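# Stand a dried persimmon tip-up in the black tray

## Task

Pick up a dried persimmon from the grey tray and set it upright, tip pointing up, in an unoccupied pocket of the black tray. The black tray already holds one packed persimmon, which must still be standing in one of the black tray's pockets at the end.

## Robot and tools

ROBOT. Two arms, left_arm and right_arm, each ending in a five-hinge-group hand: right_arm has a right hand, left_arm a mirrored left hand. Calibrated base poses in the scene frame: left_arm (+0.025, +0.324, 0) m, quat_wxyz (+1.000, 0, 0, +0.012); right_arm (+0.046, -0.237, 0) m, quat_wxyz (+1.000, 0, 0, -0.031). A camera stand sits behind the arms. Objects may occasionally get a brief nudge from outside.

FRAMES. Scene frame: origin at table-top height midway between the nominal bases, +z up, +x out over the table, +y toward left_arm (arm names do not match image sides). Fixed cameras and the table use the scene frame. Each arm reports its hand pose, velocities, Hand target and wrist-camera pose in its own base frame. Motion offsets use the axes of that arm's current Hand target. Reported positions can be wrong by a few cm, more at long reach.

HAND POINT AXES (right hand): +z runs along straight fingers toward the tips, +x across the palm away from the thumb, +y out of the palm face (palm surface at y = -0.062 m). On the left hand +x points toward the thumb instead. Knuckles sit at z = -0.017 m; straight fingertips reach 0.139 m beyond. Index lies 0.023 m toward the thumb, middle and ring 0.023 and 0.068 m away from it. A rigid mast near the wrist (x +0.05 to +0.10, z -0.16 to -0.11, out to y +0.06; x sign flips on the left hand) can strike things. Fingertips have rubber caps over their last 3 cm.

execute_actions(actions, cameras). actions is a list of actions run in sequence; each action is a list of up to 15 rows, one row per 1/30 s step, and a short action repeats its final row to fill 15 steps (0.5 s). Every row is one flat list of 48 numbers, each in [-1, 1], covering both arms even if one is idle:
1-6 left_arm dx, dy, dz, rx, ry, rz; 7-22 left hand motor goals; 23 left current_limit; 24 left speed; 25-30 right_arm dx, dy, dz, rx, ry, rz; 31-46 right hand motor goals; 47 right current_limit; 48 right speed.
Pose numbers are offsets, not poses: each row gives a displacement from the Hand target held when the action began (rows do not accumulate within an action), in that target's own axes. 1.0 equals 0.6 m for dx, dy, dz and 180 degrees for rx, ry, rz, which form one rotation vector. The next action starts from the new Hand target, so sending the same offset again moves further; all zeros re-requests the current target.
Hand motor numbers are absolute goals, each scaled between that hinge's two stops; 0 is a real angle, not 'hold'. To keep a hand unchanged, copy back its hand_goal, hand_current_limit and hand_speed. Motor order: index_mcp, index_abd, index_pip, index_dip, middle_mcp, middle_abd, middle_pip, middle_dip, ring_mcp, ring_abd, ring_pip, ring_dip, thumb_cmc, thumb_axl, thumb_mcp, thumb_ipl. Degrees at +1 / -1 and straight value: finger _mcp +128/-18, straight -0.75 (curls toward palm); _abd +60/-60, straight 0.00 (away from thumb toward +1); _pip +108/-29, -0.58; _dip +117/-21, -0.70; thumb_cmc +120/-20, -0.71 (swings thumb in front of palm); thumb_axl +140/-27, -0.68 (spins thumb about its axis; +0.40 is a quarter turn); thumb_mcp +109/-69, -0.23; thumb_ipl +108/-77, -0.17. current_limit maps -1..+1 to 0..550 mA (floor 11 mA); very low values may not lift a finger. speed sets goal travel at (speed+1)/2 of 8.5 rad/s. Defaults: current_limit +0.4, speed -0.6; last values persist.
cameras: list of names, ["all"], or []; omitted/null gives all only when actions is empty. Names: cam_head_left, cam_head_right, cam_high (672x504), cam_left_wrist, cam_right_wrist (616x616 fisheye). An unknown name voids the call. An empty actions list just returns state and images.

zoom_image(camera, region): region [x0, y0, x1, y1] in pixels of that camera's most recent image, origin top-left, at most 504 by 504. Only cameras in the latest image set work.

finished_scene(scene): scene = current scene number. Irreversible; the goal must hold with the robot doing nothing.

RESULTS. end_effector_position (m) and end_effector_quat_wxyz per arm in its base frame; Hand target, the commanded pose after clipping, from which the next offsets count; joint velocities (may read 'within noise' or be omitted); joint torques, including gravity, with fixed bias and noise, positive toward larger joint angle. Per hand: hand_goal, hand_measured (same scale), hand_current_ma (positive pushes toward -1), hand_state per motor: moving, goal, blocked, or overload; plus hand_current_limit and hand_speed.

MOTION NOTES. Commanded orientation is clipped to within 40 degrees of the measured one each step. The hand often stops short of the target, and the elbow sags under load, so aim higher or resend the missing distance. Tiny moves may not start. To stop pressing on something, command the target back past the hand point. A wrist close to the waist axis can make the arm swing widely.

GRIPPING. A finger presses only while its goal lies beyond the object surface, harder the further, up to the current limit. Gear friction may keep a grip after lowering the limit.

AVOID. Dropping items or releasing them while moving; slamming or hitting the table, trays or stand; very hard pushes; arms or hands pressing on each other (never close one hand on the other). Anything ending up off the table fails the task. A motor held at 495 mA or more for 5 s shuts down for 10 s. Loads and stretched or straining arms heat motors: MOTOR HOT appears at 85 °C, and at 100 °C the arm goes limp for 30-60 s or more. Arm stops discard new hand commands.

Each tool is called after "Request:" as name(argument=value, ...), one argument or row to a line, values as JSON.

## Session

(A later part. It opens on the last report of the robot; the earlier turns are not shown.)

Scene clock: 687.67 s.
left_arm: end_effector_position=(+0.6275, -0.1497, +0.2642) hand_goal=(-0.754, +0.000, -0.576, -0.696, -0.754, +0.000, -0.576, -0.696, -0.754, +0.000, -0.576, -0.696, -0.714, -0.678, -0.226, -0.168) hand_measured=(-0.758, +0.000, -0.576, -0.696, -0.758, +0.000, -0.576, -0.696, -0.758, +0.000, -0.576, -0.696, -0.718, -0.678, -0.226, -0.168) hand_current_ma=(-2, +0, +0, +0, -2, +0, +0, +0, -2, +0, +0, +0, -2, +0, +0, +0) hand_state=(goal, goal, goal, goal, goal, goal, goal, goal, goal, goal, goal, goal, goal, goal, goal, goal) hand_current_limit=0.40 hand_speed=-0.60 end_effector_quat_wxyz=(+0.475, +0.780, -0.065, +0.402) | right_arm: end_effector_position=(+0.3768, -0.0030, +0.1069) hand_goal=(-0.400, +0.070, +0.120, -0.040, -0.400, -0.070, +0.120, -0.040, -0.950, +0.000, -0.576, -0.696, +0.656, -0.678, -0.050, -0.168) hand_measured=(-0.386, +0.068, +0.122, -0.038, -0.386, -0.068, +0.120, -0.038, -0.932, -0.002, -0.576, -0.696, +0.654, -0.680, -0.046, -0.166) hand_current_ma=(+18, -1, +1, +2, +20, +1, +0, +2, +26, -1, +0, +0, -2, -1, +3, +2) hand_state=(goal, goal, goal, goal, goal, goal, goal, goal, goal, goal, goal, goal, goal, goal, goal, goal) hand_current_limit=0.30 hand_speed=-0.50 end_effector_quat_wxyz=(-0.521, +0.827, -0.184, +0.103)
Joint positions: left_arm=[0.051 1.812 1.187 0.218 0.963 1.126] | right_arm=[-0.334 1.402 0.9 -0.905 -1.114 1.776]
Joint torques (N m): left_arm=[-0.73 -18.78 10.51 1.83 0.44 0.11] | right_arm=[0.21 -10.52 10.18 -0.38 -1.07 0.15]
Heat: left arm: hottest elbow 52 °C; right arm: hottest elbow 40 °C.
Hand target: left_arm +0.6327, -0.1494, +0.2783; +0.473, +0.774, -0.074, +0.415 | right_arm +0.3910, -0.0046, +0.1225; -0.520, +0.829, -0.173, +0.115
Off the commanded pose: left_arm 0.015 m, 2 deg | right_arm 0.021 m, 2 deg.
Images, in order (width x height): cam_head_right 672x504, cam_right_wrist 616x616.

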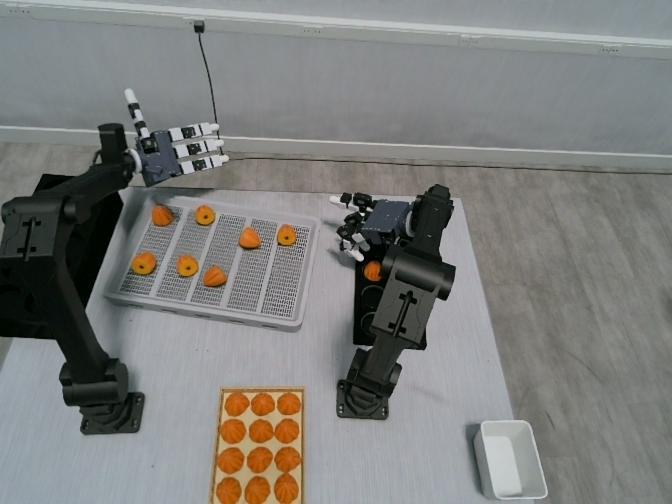

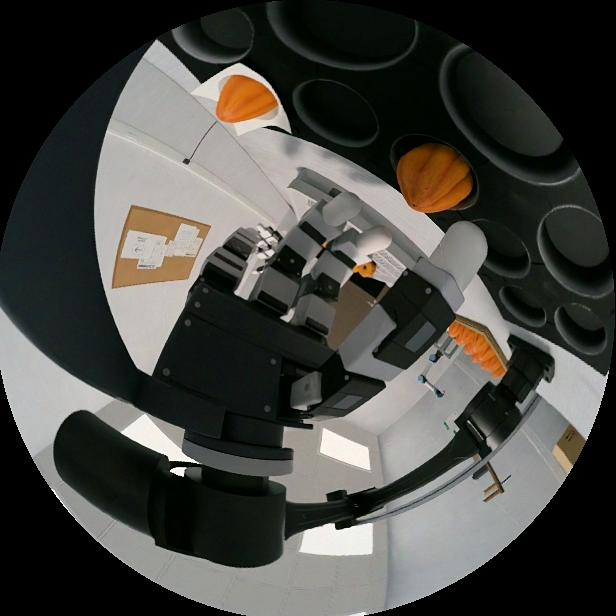

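Request:
execute_actions(
  actions=[
    [[0,0,0,0,0,0,-0.754,0,-0.576,-0.696,-0.754,0,-0.576,-0.696,-0.754,0,-0.576,-0.696,-0.714,-0.678,-0.226,-0.168,0.4,-0.6,0,-0.0906,-0.0423,0,0,0,-0.4,0.07,0.12,-0.04,-0.4,-0.07,0.12,-0.04,-0.95,0,-0.576,-0.696,0.657,-0.678,-0.05,-0.168,0.3,-0.5]],
  ],
  cameras=["cam_right_wrist","cam_head_right","cam_high","cam_head_left"],
)

Request:
zoom_image(
  camera="cam_right_wrist",
  region=[200, 0, 500, 300],
)

Request:
zoom_image(
  camera="cam_head_right",
  region=[340, 210, 420, 290],
)

Scene clock: 698.47 s.
left_arm: end_effector_position=(+0.6275, -0.1497, +0.2642) hand_goal=(-0.754, +0.000, -0.576, -0.696, -0.754, +0.000, -0.576, -0.696, -0.754, +0.000, -0.576, -0.696, -0.714, -0.678, -0.226, -0.168) hand_measured=(-0.758, +0.000, -0.576, -0.696, -0.758, +0.000, -0.576, -0.696, -0.758, +0.000, -0.576, -0.696, -0.718, -0.678, -0.226, -0.168) hand_current_ma=(-2, +0, +0, +0, -2, +0, +0, +0, -2, +0, +0, +0, -2, +0, +0, +0) hand_state=(goal, goal, goal, goal, goal, goal, goal, goal, goal, goal, goal, goal, goal, goal, goal, goal) hand_current_limit=0.40 hand_speed=-0.60 end_effector_quat_wxyz=(+0.475, +0.780, -0.065, +0.402) | right_arm: end_effector_position=(+0.3790, -0.0023, +0.1732) hand_goal=(-0.400, +0.070, +0.120, -0.040, -0.400, -0.070, +0.120, -0.040, -0.950, +0.000, -0.576, -0.696, +0.656, -0.678, -0.050, -0.168) hand_measured=(-0.388, +0.068, +0.122, -0.038, -0.386, -0.068, +0.120, -0.038, -0.932, -0.002, -0.576, -0.696, +0.654, -0.680, -0.046, -0.166) hand_current_ma=(+16, -1, +1, +2, +17, +1, +0, +2, +26, -1, +0, +0, -1, -1, +3, +2) hand_state=(goal, goal, goal, goal, goal, goal, goal, goal, goal, goal, goal, goal, goal, goal, goal, goal) hand_current_limit=0.30 hand_speed=-0.50 end_effector_quat_wxyz=(-0.521, +0.827, -0.181, +0.110)
Joint positions: left_arm=[0.051 1.812 1.187 0.218 0.963 1.126] | right_arm=[-0.331 1.32 1.009 -1.069 -1.114 1.79]
Joint torques (N m): left_arm=[-0.5 -18.43 10.52 1.95 0.44 0.11] | right_arm=[0.21 -8.76 10.7 -0.43 -1.02 0.06]
Heat: left arm: hottest elbow 52 °C; right arm: hottest elbow 42 °C.
Hand target: left_arm +0.6327, -0.1494, +0.2783; +0.473, +0.774, -0.074, +0.415 | right_arm +0.3907, -0.0038, +0.1826; -0.520, +0.829, -0.173, +0.115
Off the commanded pose: left_arm 0.015 m, 2 deg | right_arm 0.015 m, 1 deg.
Images, in order (width x height): cam_head_left 672x504, cam_head_right 672x504, cam_high 672x504, cam_right_wrist 616x616.

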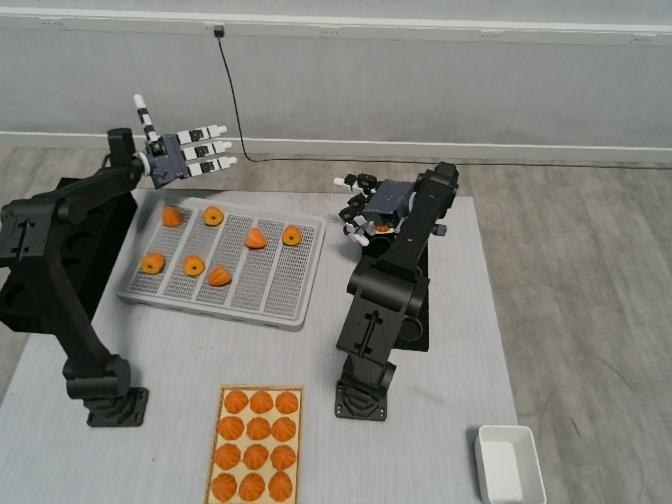

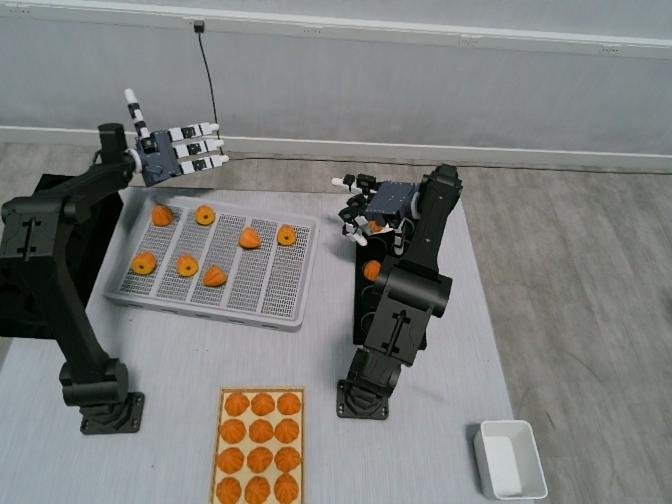

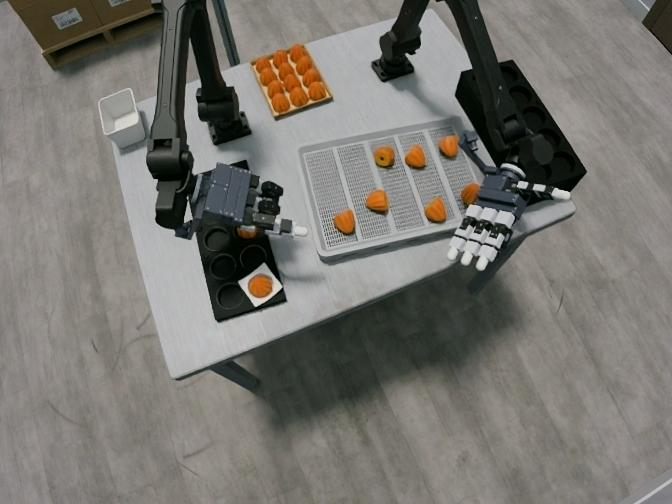

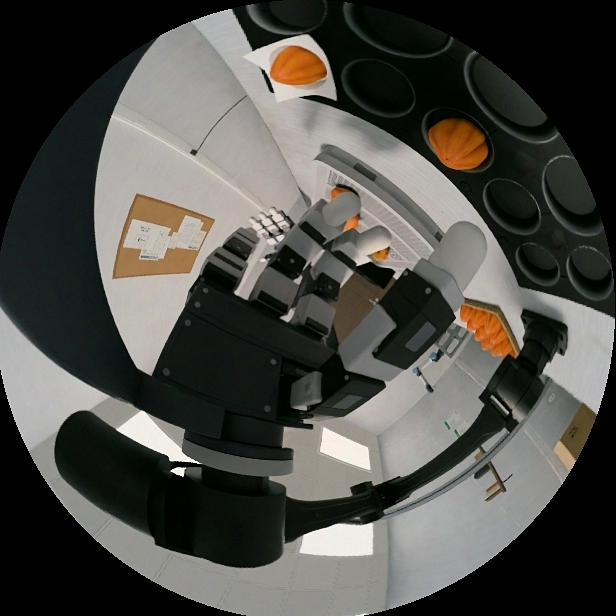

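Scaled by 1.680 from the camera's 616x616 image, which has a finer 880x880 frame.

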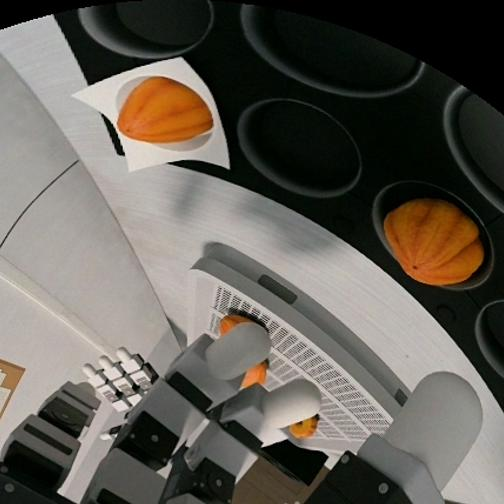

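Scaled by 6.300 from the camera's 672x504 image, which has a finer 960x720 frame.

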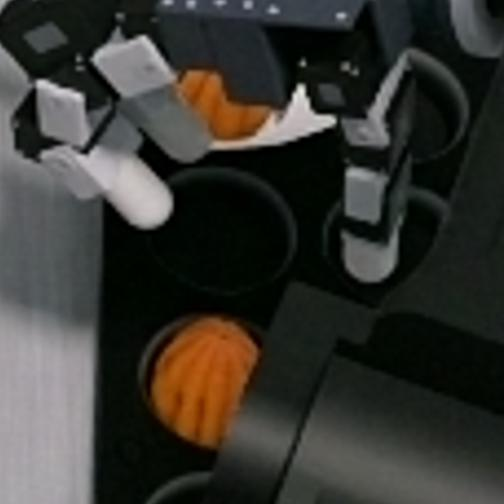

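Request:
finished_scene(
  scene=2,
)

The scene is finished: the task was done.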